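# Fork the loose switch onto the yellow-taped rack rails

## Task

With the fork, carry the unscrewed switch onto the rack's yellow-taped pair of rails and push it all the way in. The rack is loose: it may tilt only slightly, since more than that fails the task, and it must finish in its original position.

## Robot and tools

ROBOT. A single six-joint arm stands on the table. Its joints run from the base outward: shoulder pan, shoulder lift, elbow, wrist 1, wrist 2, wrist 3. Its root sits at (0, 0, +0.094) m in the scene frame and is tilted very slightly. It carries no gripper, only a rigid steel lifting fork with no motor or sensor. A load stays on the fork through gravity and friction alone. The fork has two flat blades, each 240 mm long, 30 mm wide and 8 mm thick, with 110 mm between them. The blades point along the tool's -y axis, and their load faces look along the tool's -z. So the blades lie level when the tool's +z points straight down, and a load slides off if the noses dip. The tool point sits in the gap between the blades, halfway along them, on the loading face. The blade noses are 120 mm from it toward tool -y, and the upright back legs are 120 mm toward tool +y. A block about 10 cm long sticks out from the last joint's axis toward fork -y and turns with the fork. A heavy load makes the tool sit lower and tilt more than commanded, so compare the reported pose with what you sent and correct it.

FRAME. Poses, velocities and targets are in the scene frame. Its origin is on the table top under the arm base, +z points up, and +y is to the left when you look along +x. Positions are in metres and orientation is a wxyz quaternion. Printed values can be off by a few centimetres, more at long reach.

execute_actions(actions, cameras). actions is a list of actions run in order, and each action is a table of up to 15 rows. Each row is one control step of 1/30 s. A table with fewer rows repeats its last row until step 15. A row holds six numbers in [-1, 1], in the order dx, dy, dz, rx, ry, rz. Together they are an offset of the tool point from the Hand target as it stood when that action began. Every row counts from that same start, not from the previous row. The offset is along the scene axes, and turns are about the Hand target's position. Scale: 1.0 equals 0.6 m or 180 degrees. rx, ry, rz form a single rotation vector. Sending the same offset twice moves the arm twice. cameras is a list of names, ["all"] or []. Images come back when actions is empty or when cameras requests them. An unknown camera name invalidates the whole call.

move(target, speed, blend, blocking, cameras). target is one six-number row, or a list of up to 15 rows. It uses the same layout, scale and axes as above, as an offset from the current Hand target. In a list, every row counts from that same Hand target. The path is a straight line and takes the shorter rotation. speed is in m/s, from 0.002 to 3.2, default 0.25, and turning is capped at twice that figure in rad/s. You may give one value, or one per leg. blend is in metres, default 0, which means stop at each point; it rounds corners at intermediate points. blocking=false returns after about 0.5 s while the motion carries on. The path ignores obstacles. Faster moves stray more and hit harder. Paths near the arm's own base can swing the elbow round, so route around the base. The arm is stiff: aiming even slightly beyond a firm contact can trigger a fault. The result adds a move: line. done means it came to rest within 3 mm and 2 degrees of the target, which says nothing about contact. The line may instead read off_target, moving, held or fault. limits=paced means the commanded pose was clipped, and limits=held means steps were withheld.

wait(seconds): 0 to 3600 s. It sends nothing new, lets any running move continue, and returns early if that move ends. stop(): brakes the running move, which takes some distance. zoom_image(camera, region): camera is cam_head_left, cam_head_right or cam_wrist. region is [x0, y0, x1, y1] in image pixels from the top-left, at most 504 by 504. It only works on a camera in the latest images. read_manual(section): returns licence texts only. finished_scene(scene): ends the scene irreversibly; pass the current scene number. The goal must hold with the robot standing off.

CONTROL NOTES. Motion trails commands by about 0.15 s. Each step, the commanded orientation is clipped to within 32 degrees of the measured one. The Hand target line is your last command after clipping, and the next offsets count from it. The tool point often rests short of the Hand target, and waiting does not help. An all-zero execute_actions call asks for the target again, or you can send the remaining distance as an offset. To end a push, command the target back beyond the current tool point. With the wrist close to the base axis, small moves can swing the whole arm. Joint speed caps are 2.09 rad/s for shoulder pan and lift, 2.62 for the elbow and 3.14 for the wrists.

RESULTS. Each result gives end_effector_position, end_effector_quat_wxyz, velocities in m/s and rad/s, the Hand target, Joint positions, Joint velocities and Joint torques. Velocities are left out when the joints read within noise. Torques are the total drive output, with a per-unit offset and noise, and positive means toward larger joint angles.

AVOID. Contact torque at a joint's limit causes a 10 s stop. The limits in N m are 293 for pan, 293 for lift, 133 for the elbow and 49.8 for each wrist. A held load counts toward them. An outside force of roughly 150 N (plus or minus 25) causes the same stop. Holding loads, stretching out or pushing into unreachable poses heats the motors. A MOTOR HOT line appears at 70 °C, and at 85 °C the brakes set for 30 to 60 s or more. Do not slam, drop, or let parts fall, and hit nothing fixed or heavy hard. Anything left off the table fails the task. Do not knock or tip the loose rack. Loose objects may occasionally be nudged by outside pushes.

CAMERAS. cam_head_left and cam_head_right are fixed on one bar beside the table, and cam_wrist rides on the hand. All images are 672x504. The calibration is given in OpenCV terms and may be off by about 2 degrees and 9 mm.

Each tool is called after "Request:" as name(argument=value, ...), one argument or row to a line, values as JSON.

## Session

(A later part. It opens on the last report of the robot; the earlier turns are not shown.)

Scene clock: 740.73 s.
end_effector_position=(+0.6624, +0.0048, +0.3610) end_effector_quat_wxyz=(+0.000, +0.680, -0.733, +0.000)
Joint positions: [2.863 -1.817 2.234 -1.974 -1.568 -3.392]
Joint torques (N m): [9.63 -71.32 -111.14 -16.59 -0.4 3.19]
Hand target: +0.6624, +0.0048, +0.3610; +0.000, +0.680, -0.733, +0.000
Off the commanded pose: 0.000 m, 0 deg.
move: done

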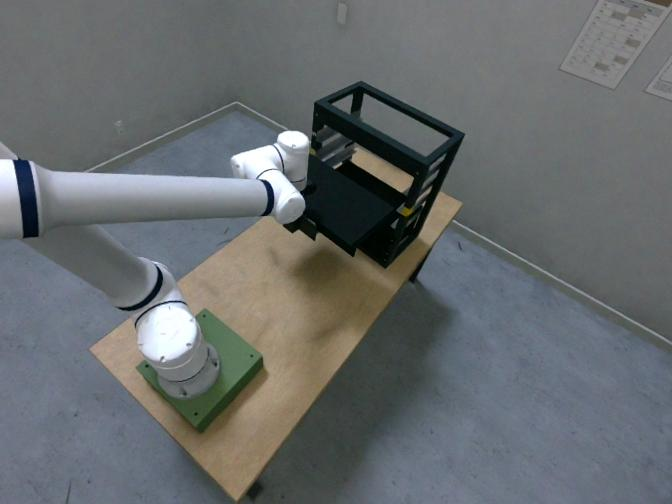

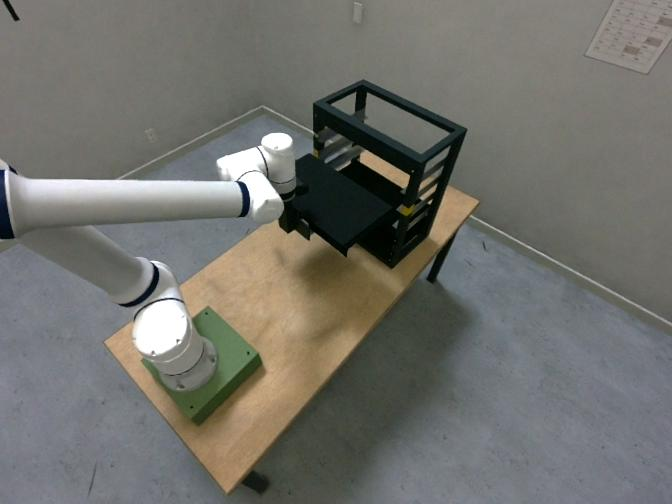

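Request:
move(
  target=[0.0793, -0.0125, 0, 0, 0, 0],
  speed=0.08,
  cameras=["cam_head_left", "cam_head_right"],
)

Request:
zoom_image(
  camera="cam_head_right",
  region=[380, 180, 420, 220],
)

Request:
zoom_image(
  camera="cam_head_left",
  region=[380, 180, 420, 220],
)

Request:
zoom_image(
  camera="cam_head_right",
  region=[300, 130, 340, 170],
)

Request:
zoom_image(
  camera="cam_head_left",
  region=[300, 130, 340, 170],
)

Request:
zoom_image(
  camera="cam_head_right",
  region=[310, 130, 420, 240],
)

Scene clock: 772.33 s.
end_effector_position=(+0.7098, -0.0027, +0.3610) end_effector_quat_wxyz=(+0.000, +0.680, -0.733, +0.000)
Joint positions: [2.878 -1.725 2.165 -1.997 -1.568 -3.377]
Joint torques (N m): [9.91 -56.13 -135.23 -21.42 2.13 3.49]
Hand target: +0.7100, -0.0027, +0.3610; +0.000, +0.680, -0.733, +0.000
Off the commanded pose: 0.000 m, 0 deg.
move: done

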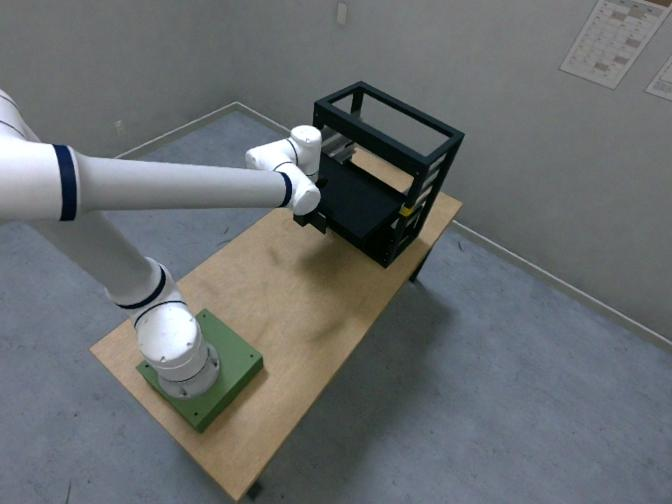

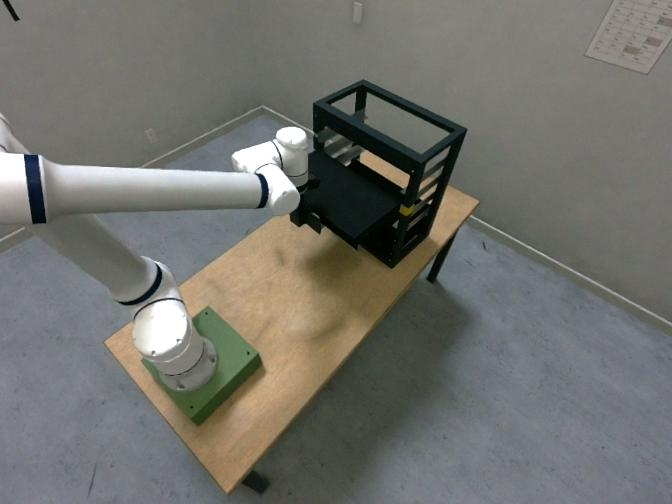

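Scaled by 12.600.

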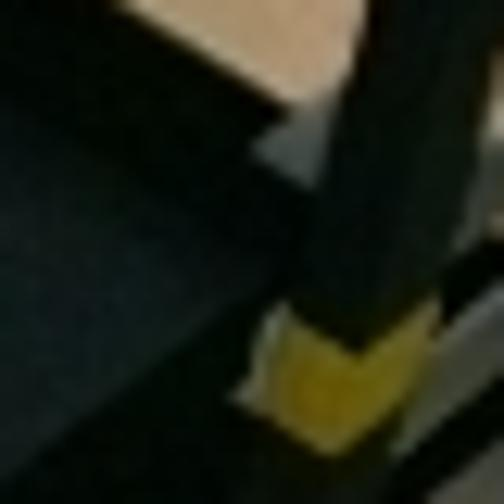

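Scaled by 12.600.

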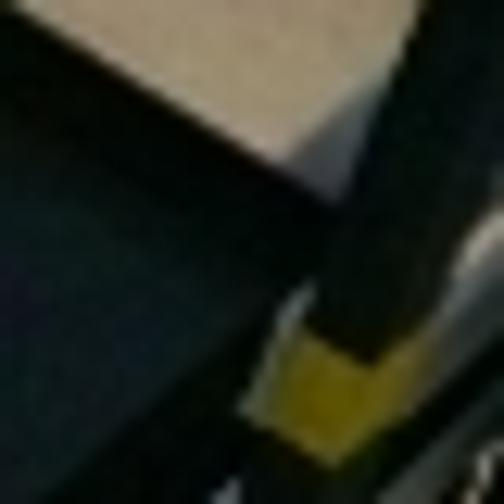

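Scaled by 12.600.

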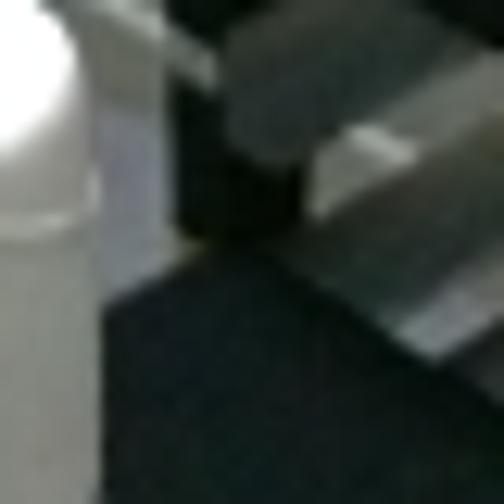

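Scaled by 12.600.

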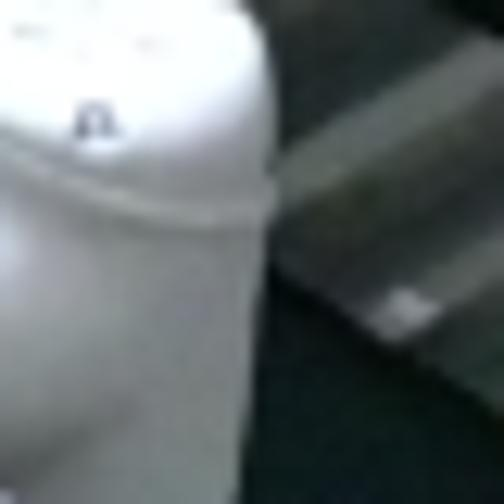

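Scaled by 4.582.

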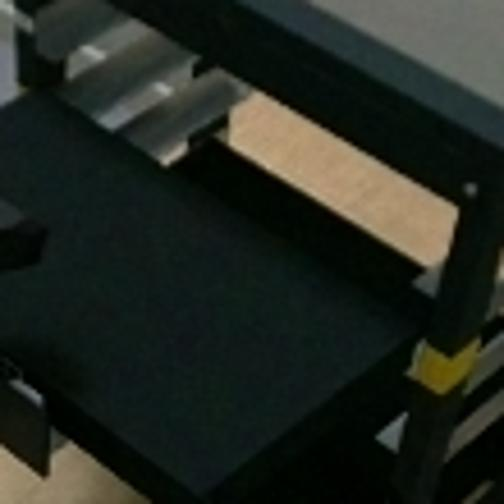

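Request:
move(
  target=[0.0333, -0.0039, 0, 0, 0, 0],
  speed=0.05,
  cameras=["cam_head_left", "cam_head_right"],
)

Request:
zoom_image(
  camera="cam_head_right",
  region=[310, 130, 420, 240],
)

Request:
zoom_image(
  camera="cam_head_right",
  region=[380, 180, 420, 220],
)

Request:
zoom_image(
  camera="cam_head_right",
  region=[300, 130, 340, 170],
)

Scene clock: 781.87 s.
end_effector_position=(+0.7298, -0.0050, +0.3610) end_effector_quat_wxyz=(+0.000, +0.680, -0.733, +0.000)
Joint positions: [2.885 -1.688 2.135 -2.003 -1.568 -3.37]
Joint torques (N m): [10.55 -60.46 -134.26 -21.7 3.55 3.35]
Hand target: +0.7300, -0.0051, +0.3610; +0.000, +0.680, -0.733, +0.000
Off the commanded pose: 0.000 m, 0 deg.
move: done

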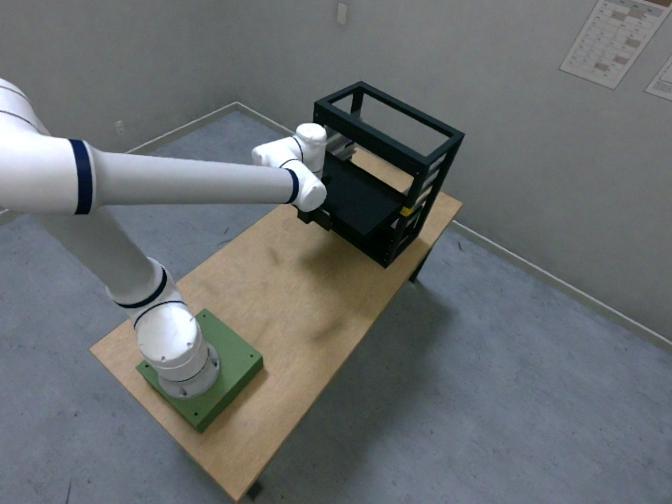

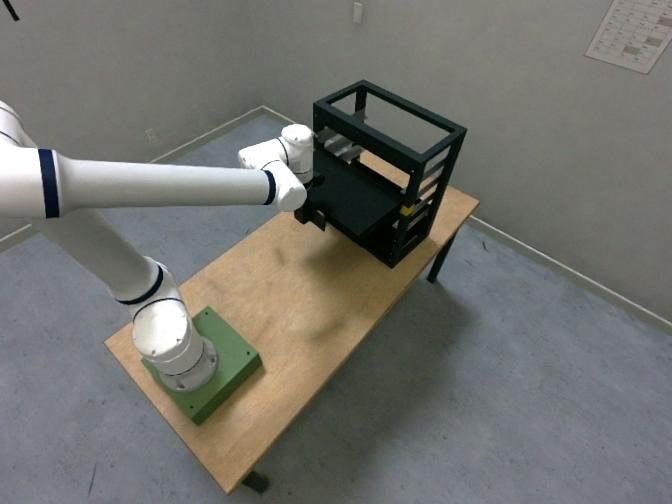

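Scaled by 4.582.

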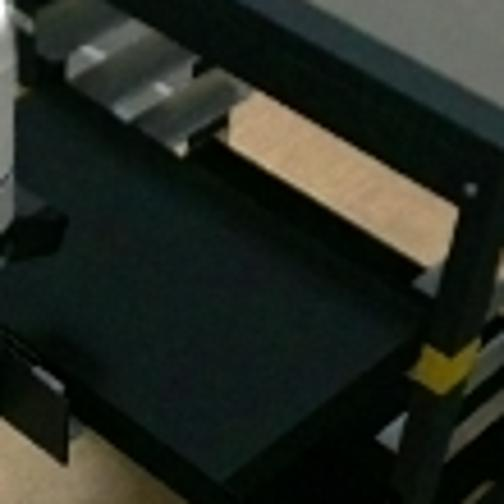

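Scaled by 12.600.

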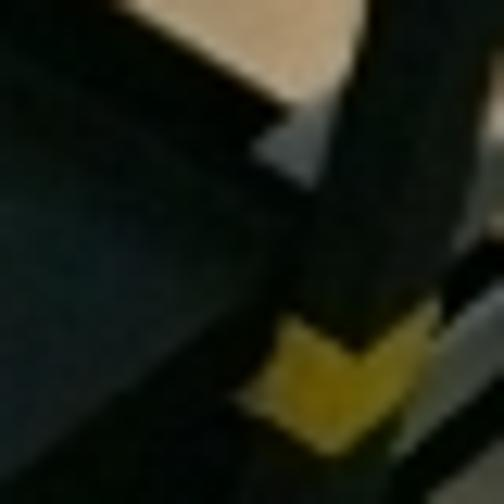

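Scaled by 12.600.

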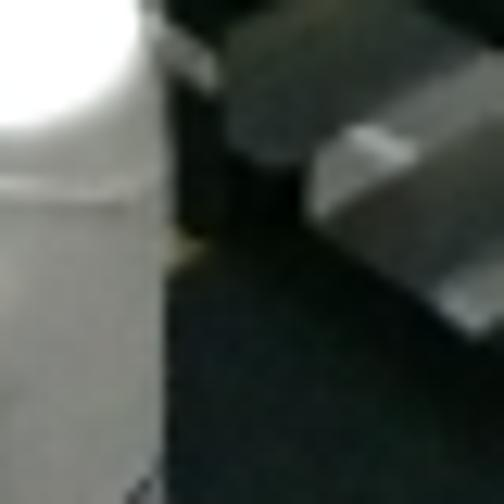

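Request:
move(
  target=[0.0665, -0.0069, 0, 0, 0, 0],
  speed=0.05,
  cameras=["cam_head_left", "cam_head_right"],
)

Request:
zoom_image(
  camera="cam_head_right",
  region=[310, 130, 420, 240],
)

Request:
zoom_image(
  camera="cam_head_left",
  region=[320, 130, 430, 240],
)

Scene clock: 793.93 s.
end_effector_position=(+0.7697, -0.0092, +0.3610) end_effector_quat_wxyz=(+0.000, +0.680, -0.733, +0.000)
Joint positions: [2.898 -1.617 2.071 -2.011 -1.568 -3.357]
Joint torques (N m): [10.17 -68.16 -134.45 -21.6 2.47 3.42]
Hand target: +0.7699, -0.0092, +0.3610; +0.000, +0.680, -0.733, +0.000
Off the commanded pose: 0.000 m, 0 deg.
move: done

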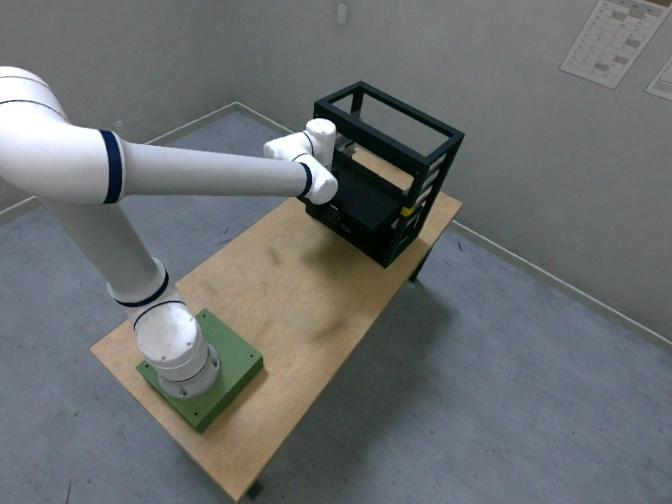

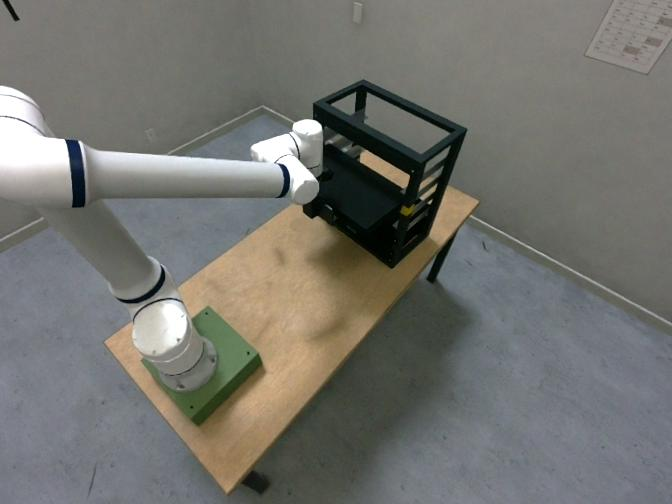

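Scaled by 4.582.

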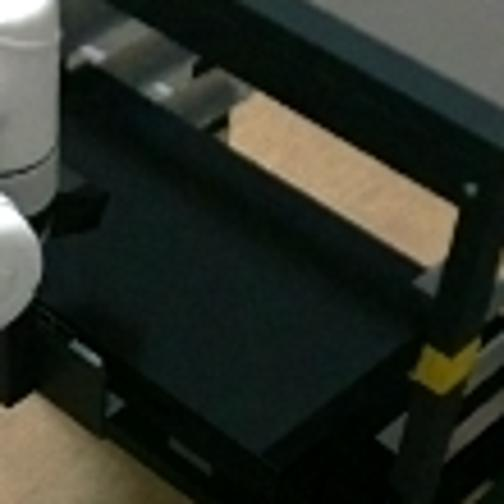

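Scaled by 4.582.

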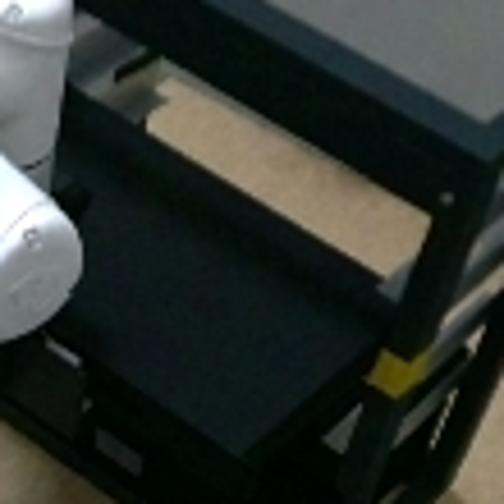

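Request:
move(
  target=[0.225, -0.015, 0, 0, 0, 0],
  speed=0.06,
  cameras=["all"],
)

Request:
zoom_image(
  camera="cam_head_right",
  region=[310, 130, 420, 240],
)

Request:
zoom_image(
  camera="cam_head_left",
  region=[320, 130, 430, 240],
)

Scene clock: 808.43 s.
end_effector_position=(+0.9047, -0.0182, +0.3610) end_effector_quat_wxyz=(+0.000, +0.680, -0.733, +0.000)
Joint positions: [2.939 -1.394 1.835 -1.997 -1.567 -3.316]
Joint torques (N m): [8.21 -97.28 -134.18 -16.61 2.05 3.34]
Hand target: +0.9049, -0.0182, +0.3610; +0.000, +0.680, -0.733, +0.000
Off the commanded pose: 0.000 m, 0 deg.
move: done
cam_wrist: T_world_to_cam=[[-0.08723, -0.99583, -0.02686, 0.08002], [-0.93517, 0.07257, 0.34669, 0.59358], [-0.3433, 0.05537, -0.93759, 0.74447]] pos_world=[0.81765, -0.00461, 0.49437]

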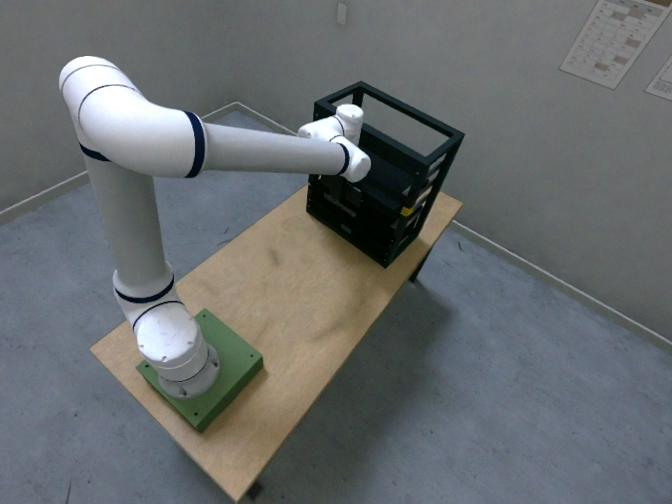

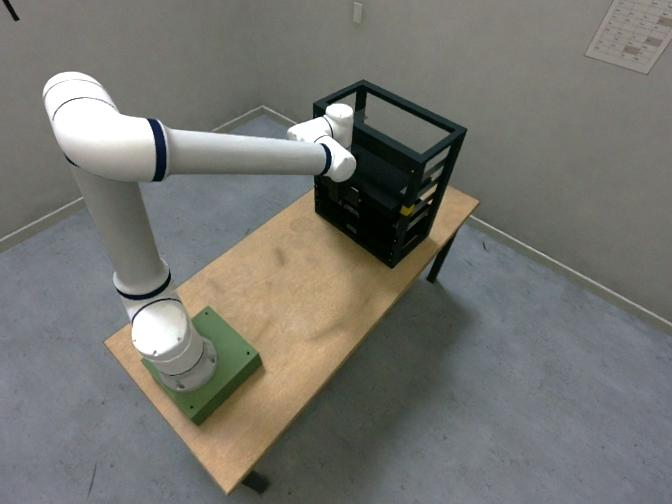

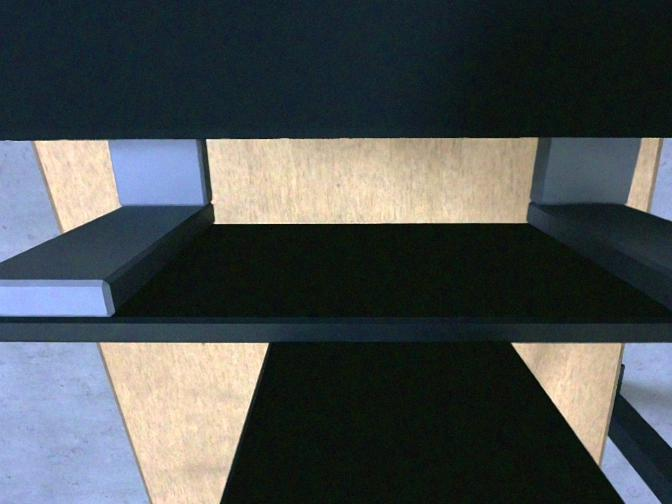

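Scaled by 4.582.

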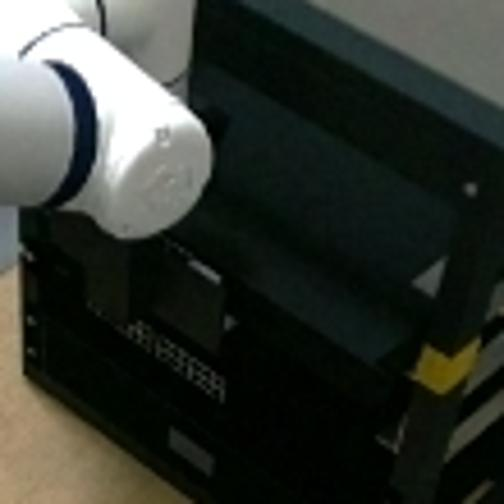

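Scaled by 4.582.

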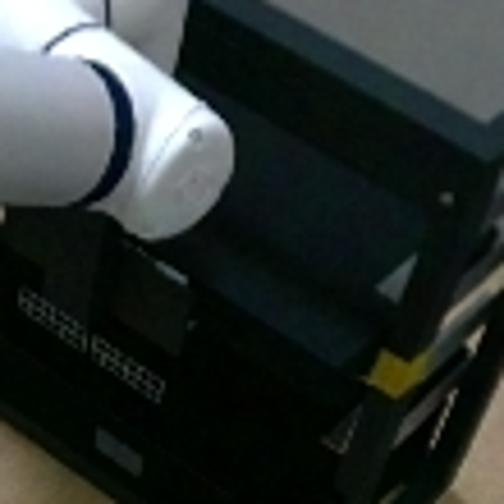

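Request:
move(
  target=[0, 0, -0.0267, 0, 0, 0],
  speed=0.03,
  cameras=["cam_wrist", "cam_head_right"],
)

Request:
move(
  target=[0, 0, -0.0133, 0, 0, 0],
  speed=0.04,
  cameras=["cam_wrist"],
)

Scene clock: 818.47 s.
end_effector_position=(+0.9049, -0.0182, +0.3453) end_effector_quat_wxyz=(+0.000, +0.680, -0.733, +0.000)
Joint positions: [2.939 -1.382 1.852 -2.026 -1.567 -3.316]
Joint torques (N m): [10.29 -63.6 -69.28 -10.35 0.49 2.25]
Hand target: +0.9049, -0.0182, +0.3450; +0.000, +0.680, -0.733, +0.000
Off the commanded pose: 0.000 m, 0 deg.
move: done
cam_wrist: T_world_to_cam=[[-0.0872, -0.99583, -0.02677, 0.07954], [-0.93518, 0.07257, 0.34666, 0.59924], [-0.34327, 0.05526, -0.93761, 0.7298]] pos_world=[0.81785, -0.00461, 0.47867]
Images, in order (width x height): cam_head_right 672x504, cam_wrist 672x504.

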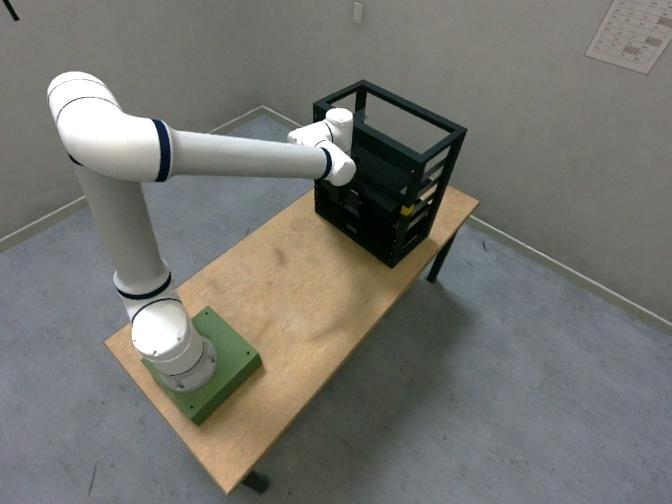

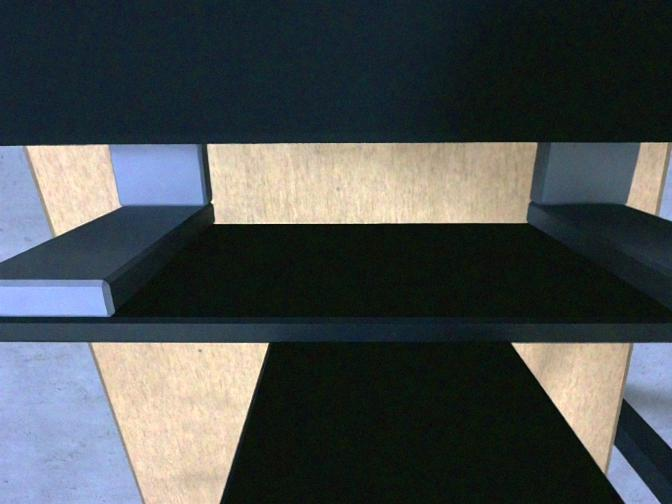

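Scene clock: 819.07 s.
end_effector_position=(+0.9049, -0.0182, +0.3372) end_effector_quat_wxyz=(+0.000, +0.680, -0.733, +0.000)
Joint positions: [2.939 -1.376 1.86 -2.04 -1.567 -3.316]
Joint torques (N m): [9.24 -66.09 -69.06 -10.56 0.5 2.96]
Hand target: +0.9049, -0.0182, +0.3370; +0.000, +0.680, -0.733, +0.000
Off the commanded pose: 0.000 m, 0 deg.
move: done
cam_wrist: T_world_to_cam=[[-0.08723, -0.99583, -0.02686, 0.07939], [-0.93517, 0.07257, 0.34669, 0.60201], [-0.3433, 0.05537, -0.93759, 0.72222]] pos_world=[0.81785, -0.00461, 0.47057]

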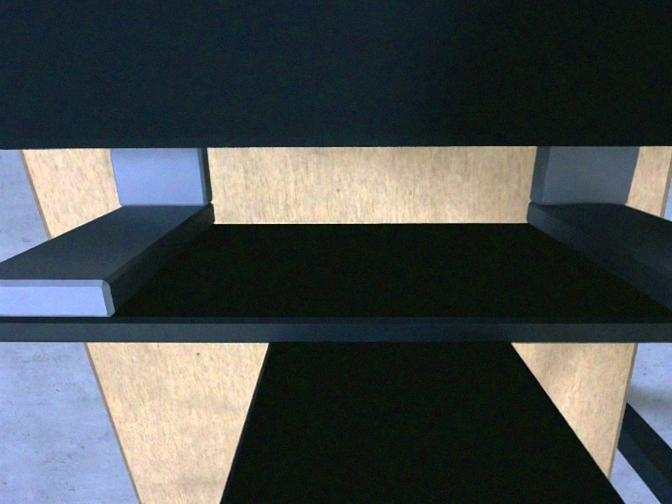

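Request:
execute_actions(
  actions=[],
  cameras=["cam_head_left", "cam_head_right"],
)

Request:
zoom_image(
  camera="cam_head_right",
  region=[350, 150, 430, 230],
)

Request:
zoom_image(
  camera="cam_head_left",
  region=[350, 150, 430, 230],
)

Request:
zoom_image(
  camera="cam_head_right",
  region=[300, 130, 380, 210],
)

Scene clock: 829.90 s.
end_effector_position=(+0.9049, -0.0182, +0.3370) end_effector_quat_wxyz=(+0.000, +0.680, -0.733, +0.000)
Joint positions: [2.939 -1.376 1.86 -2.04 -1.567 -3.316]
Joint velocities: within noise
Joint torques (N m): [9.42 -64.75 -69.29 -10.19 0.73 3.17]
Hand target: +0.9049, -0.0182, +0.3370; +0.000, +0.680, -0.733, +0.000
Off the commanded pose: 0.000 m, 0 deg.
Images, in order (width x height): cam_head_left 672x504, cam_head_right 672x504.

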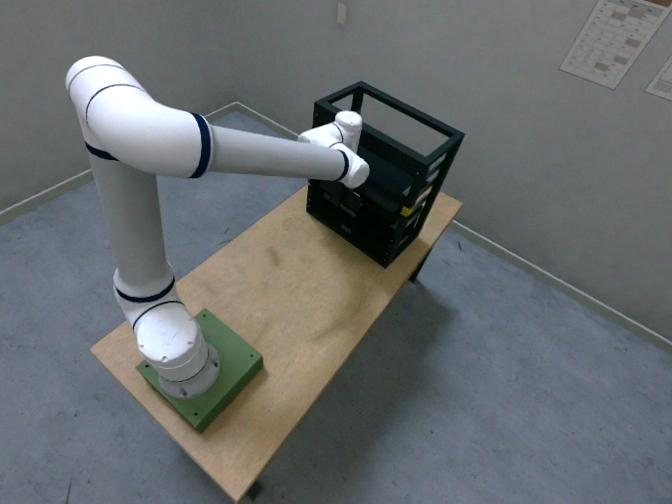

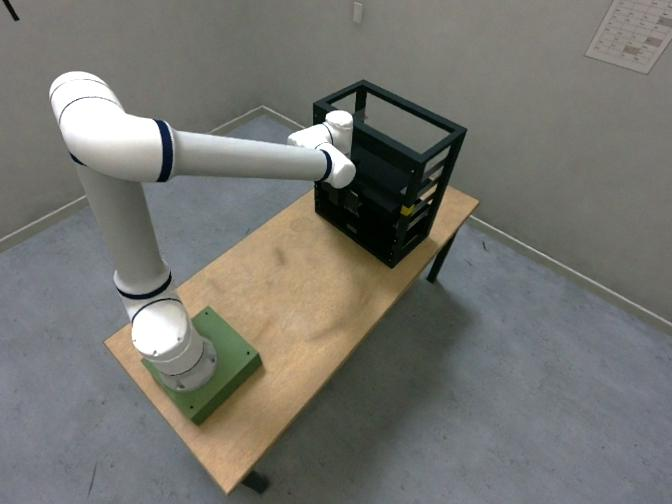

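Scaled by 6.300.

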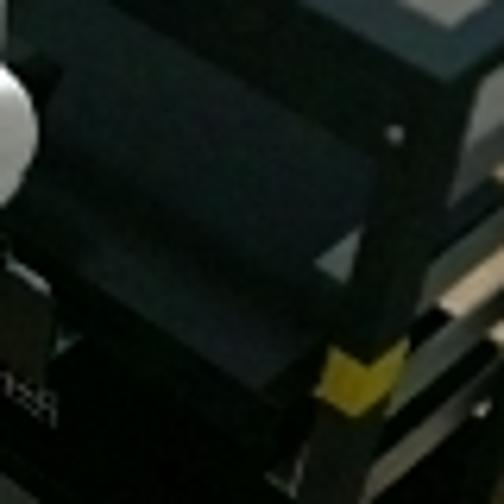

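Scaled by 6.300.

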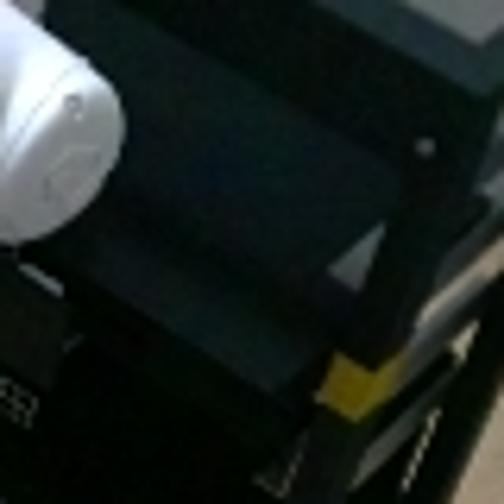

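Scaled by 6.300.

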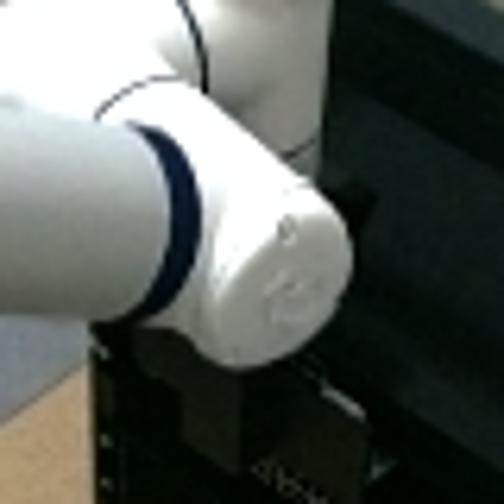

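Request:
move(
  target=[
    [-0.4072, 0.0298, 0, 0, 0, 0],
    [-0.4072, 0.0298, 0.07, 0, 0, 0],
  ],
  speed=0.2,
  blend=[0.01, 0],
  cameras=["all"],
)

Request:
zoom_image(
  camera="cam_head_right",
  region=[300, 110, 430, 240],
)

Request:
zoom_image(
  camera="cam_head_left",
  region=[300, 110, 430, 240],
)

Scene clock: 846.83 s.
end_effector_position=(+0.6606, -0.0003, +0.3789) end_effector_quat_wxyz=(+0.000, +0.680, -0.733, +0.000)
Joint positions: [2.852 -1.834 2.213 -1.934 -1.569 -3.403]
Joint torques (N m): [-23.15 -46.17 -97.59 -5.5 2.05 -2.33]
Hand target: +0.6606, -0.0003, +0.3790; +0.000, +0.680, -0.733, +0.000
Off the commanded pose: 0.000 m, 0 deg.
move: done
cam_wrist: T_world_to_cam=[[-0.0872, -0.99583, -0.02677, 0.07696], [-0.93517, 0.07257, 0.34669, 0.3578], [-0.3433, 0.05527, -0.9376, 0.67647]] pos_world=[0.57355, 0.01329, 0.51227]

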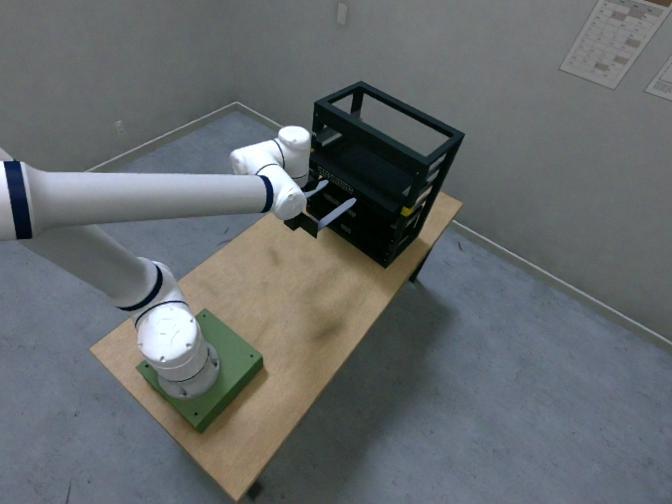

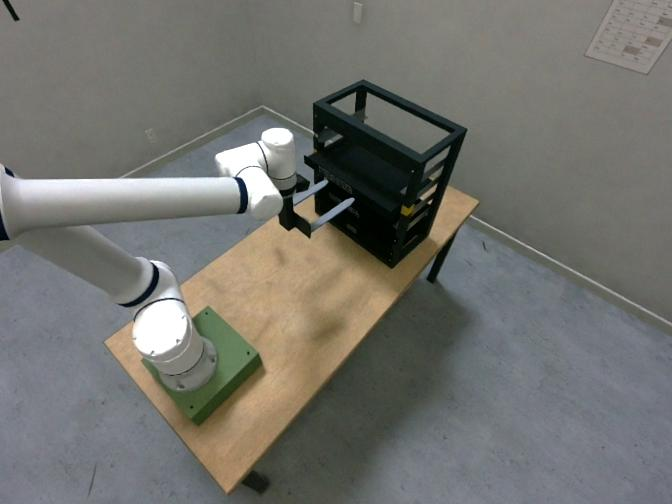

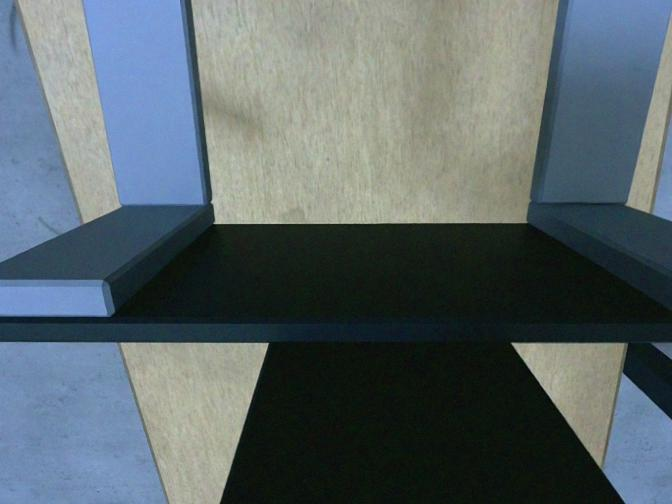

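Scaled by 3.877.

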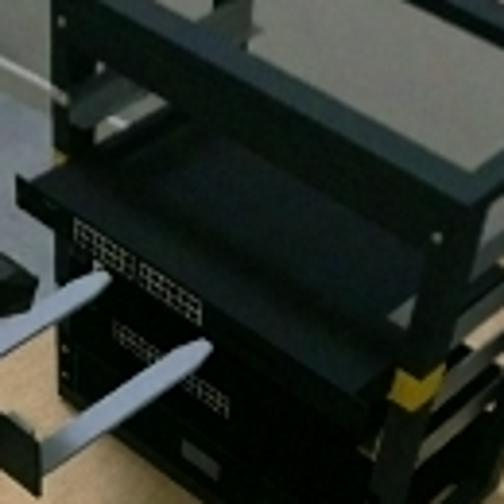

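Scaled by 3.877.

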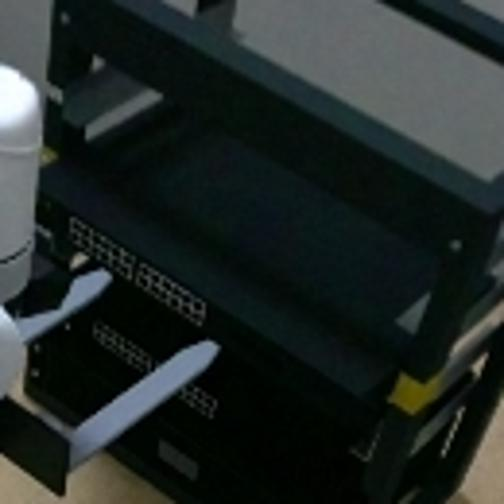

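Request:
move(
  target=[0.133, -0.0098, 0, 0, 0, 0],
  speed=0.06,
  cameras=["cam_head_left", "cam_head_right"],
)

Request:
zoom_image(
  camera="cam_head_right",
  region=[300, 110, 430, 240],
)

Request:
zoom_image(
  camera="cam_head_left",
  region=[300, 110, 430, 240],
)

Scene clock: 853.00 s.
end_effector_position=(+0.7402, -0.0062, +0.3790) end_effector_quat_wxyz=(+0.000, +0.680, -0.733, +0.000)
Joint positions: [2.889 -1.683 2.096 -1.969 -1.568 -3.367]
Joint torques (N m): [9.31 -30.04 -109.31 -16.13 2.15 3.5]
Hand target: +0.7404, -0.0062, +0.3790; +0.000, +0.680, -0.733, +0.000
Off the commanded pose: 0.000 m, 0 deg.
move: done

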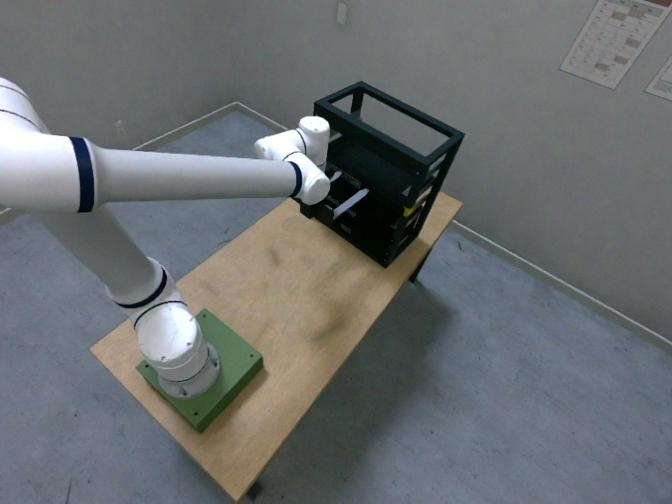

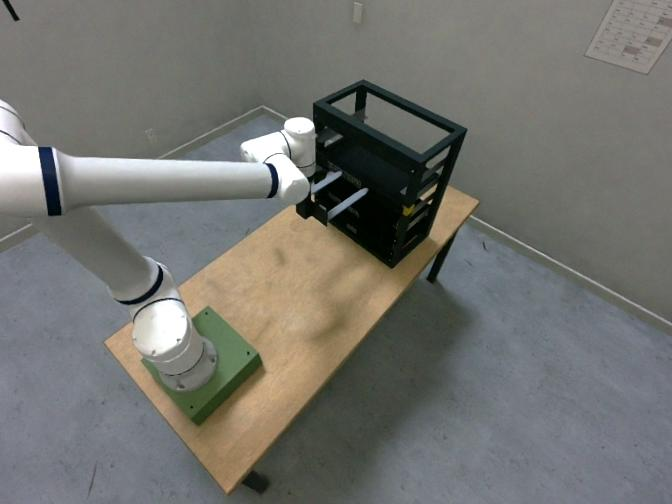

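Scaled by 3.877.

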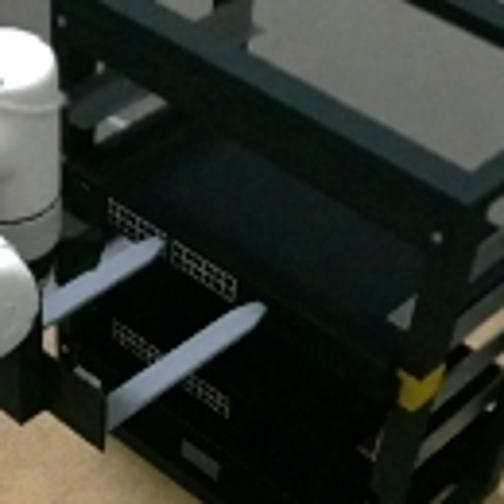

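Scaled by 3.877.

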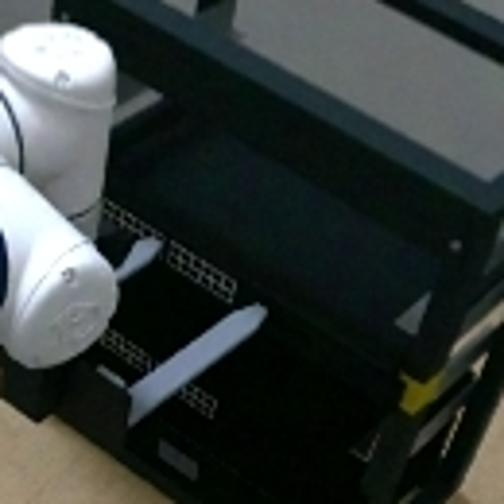

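Request:
zoom_image(
  camera="cam_head_right",
  region=[380, 180, 430, 230],
)

Request:
zoom_image(
  camera="cam_head_right",
  region=[300, 130, 360, 190],
)

Request:
zoom_image(
  camera="cam_head_left",
  region=[380, 180, 430, 230],
)

Scaled by 10.080.

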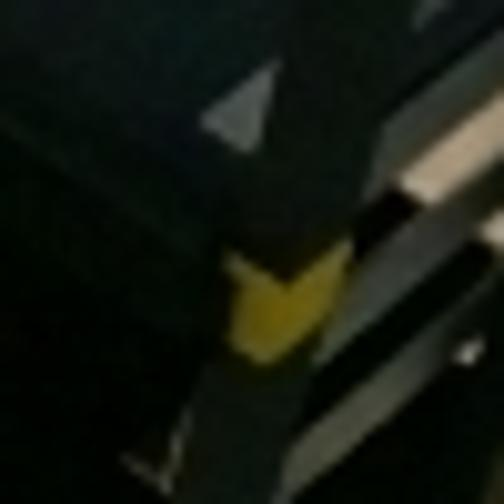

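Scaled by 8.400.

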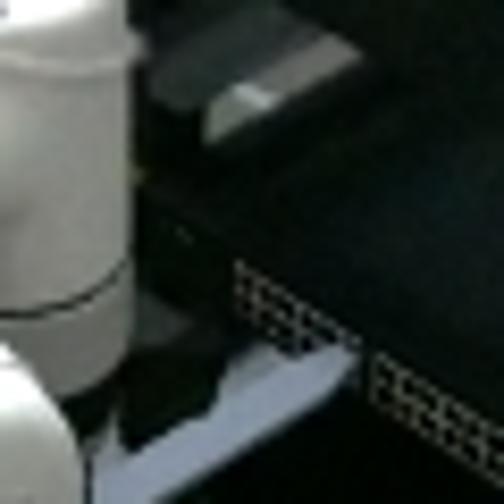

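Scaled by 10.080.

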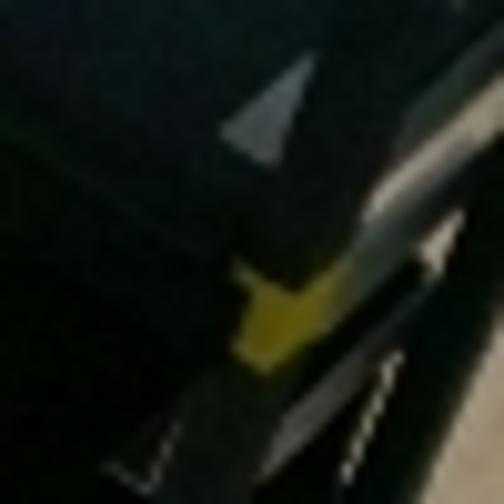

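Request:
move(
  target=[0.0067, -0.0005, 0, 0, 0, 0],
  speed=0.02,
)

Request:
move(
  target=[0.005, -0.0004, 0, 0, 0, 0],
  speed=0.02,
)

Scene clock: 861.57 s.
end_effector_position=(+0.7442, -0.0065, +0.3790) end_effector_quat_wxyz=(+0.000, +0.680, -0.733, +0.000)
Joint positions: [2.89 -1.676 2.09 -1.97 -1.568 -3.365]
Joint torques (N m): [7.69 -32.76 -107.4 -15.87 1.37 3.53]
Hand target: +0.7444, -0.0065, +0.3790; +0.000, +0.680, -0.733, +0.000
Off the commanded pose: 0.000 m, 0 deg.
move: done

Scene clock: 862.07 s.
end_effector_position=(+0.7473, -0.0067, +0.3790) end_effector_quat_wxyz=(+0.000, +0.680, -0.733, +0.000)
Joint positions: [2.891 -1.67 2.085 -1.971 -1.568 -3.364]
Joint torques (N m): [9.19 -31.25 -107.79 -15.98 2.95 3.47]
Hand target: +0.7474, -0.0067, +0.3790; +0.000, +0.680, -0.733, +0.000
Off the commanded pose: 0.000 m, 0 deg.
move: done

Request:
move(
  target=[0.0033, -0.0002, 0, 0, 0, 0],
  speed=0.01,
)

Request:
move(
  target=[0.0025, -0.0002, 0, 0, 0, 0],
  speed=0.01,
  cameras=["cam_head_right", "cam_head_left"],
)

Request:
zoom_image(
  camera="cam_head_right",
  region=[380, 180, 430, 230],
)

Request:
zoom_image(
  camera="cam_head_left",
  region=[380, 180, 430, 230],
)

Scene clock: 868.33 s.
end_effector_position=(+0.7493, -0.0068, +0.3790) end_effector_quat_wxyz=(+0.000, +0.680, -0.733, +0.000)
Joint positions: [2.892 -1.666 2.082 -1.972 -1.568 -3.363]
Joint torques (N m): [9.32 -32.19 -108.08 -15.91 2.81 3.3]
Hand target: +0.7494, -0.0069, +0.3790; +0.000, +0.680, -0.733, +0.000
Off the commanded pose: 0.000 m, 0 deg.
move: done

Scene clock: 868.83 s.
end_effector_position=(+0.7508, -0.0070, +0.3790) end_effector_quat_wxyz=(+0.000, +0.680, -0.733, +0.000)
Joint positions: [2.893 -1.664 2.079 -1.972 -1.568 -3.363]
Joint torques (N m): [9.58 -32.14 -108.26 -15.79 3.07 3.43]
Hand target: +0.7509, -0.0070, +0.3790; +0.000, +0.680, -0.733, +0.000
Off the commanded pose: 0.000 m, 0 deg.
move: done
Images, in order (width x height): cam_head_left 672x504, cam_head_right 672x504.

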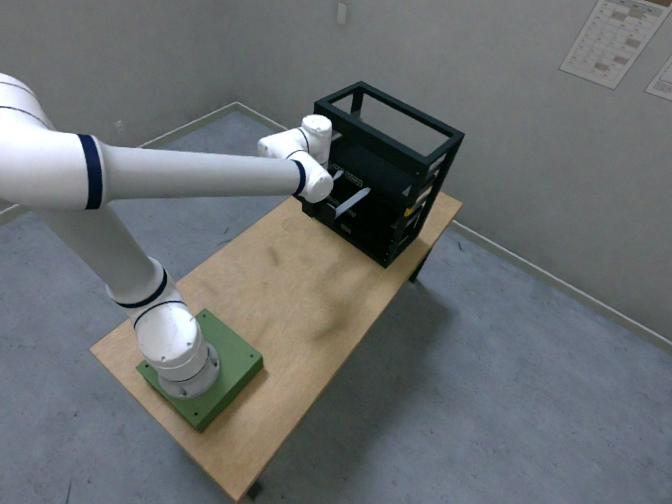

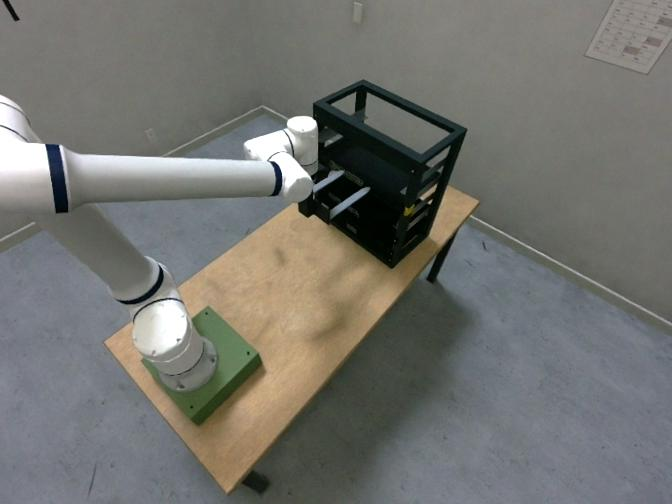

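Scaled by 10.080.

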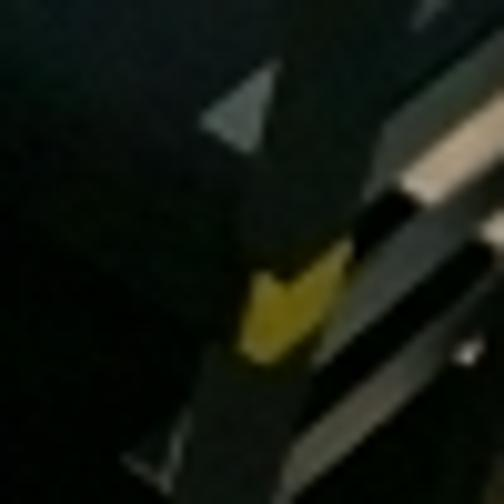

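Scaled by 10.080.

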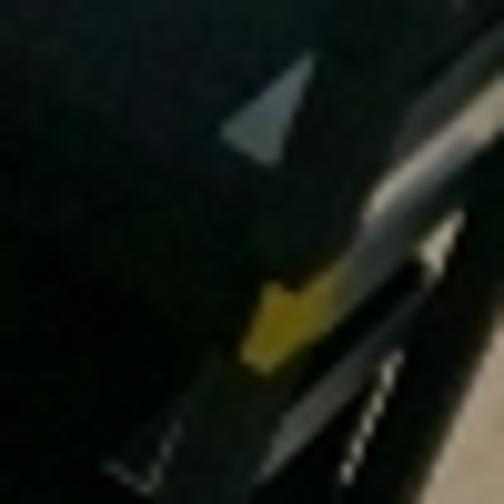

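Request:
move(
  target=[0.0025, -0.0002, 0, 0, 0, 0],
  speed=0.01,
)

Request:
move(
  target=[0.0025, -0.0002, 0, 0, 0, 0],
  speed=0.01,
)

Scene clock: 873.73 s.
end_effector_position=(+0.7523, -0.0071, +0.3790) end_effector_quat_wxyz=(+0.000, +0.680, -0.733, +0.000)
Joint positions: [2.893 -1.661 2.077 -1.972 -1.568 -3.362]
Joint torques (N m): [8.96 -24.72 -113.4 -16.69 3.03 3.62]
Hand target: +0.7524, -0.0071, +0.3790; +0.000, +0.680, -0.733, +0.000
Off the commanded pose: 0.000 m, 0 deg.
move: done

Scene clock: 874.23 s.
end_effector_position=(+0.7537, -0.0071, +0.3789) end_effector_quat_wxyz=(+0.000, +0.680, -0.733, +0.000)
Joint positions: [2.894 -1.658 2.075 -1.972 -1.568 -3.361]
Joint torques (N m): [2.11 -5.92 -144.77 -34.09 3.99 10.18]
Hand target: +0.7539, -0.0072, +0.3790; +0.000, +0.680, -0.733, +0.000
Off the commanded pose: 0.000 m, 0 deg.
move: done


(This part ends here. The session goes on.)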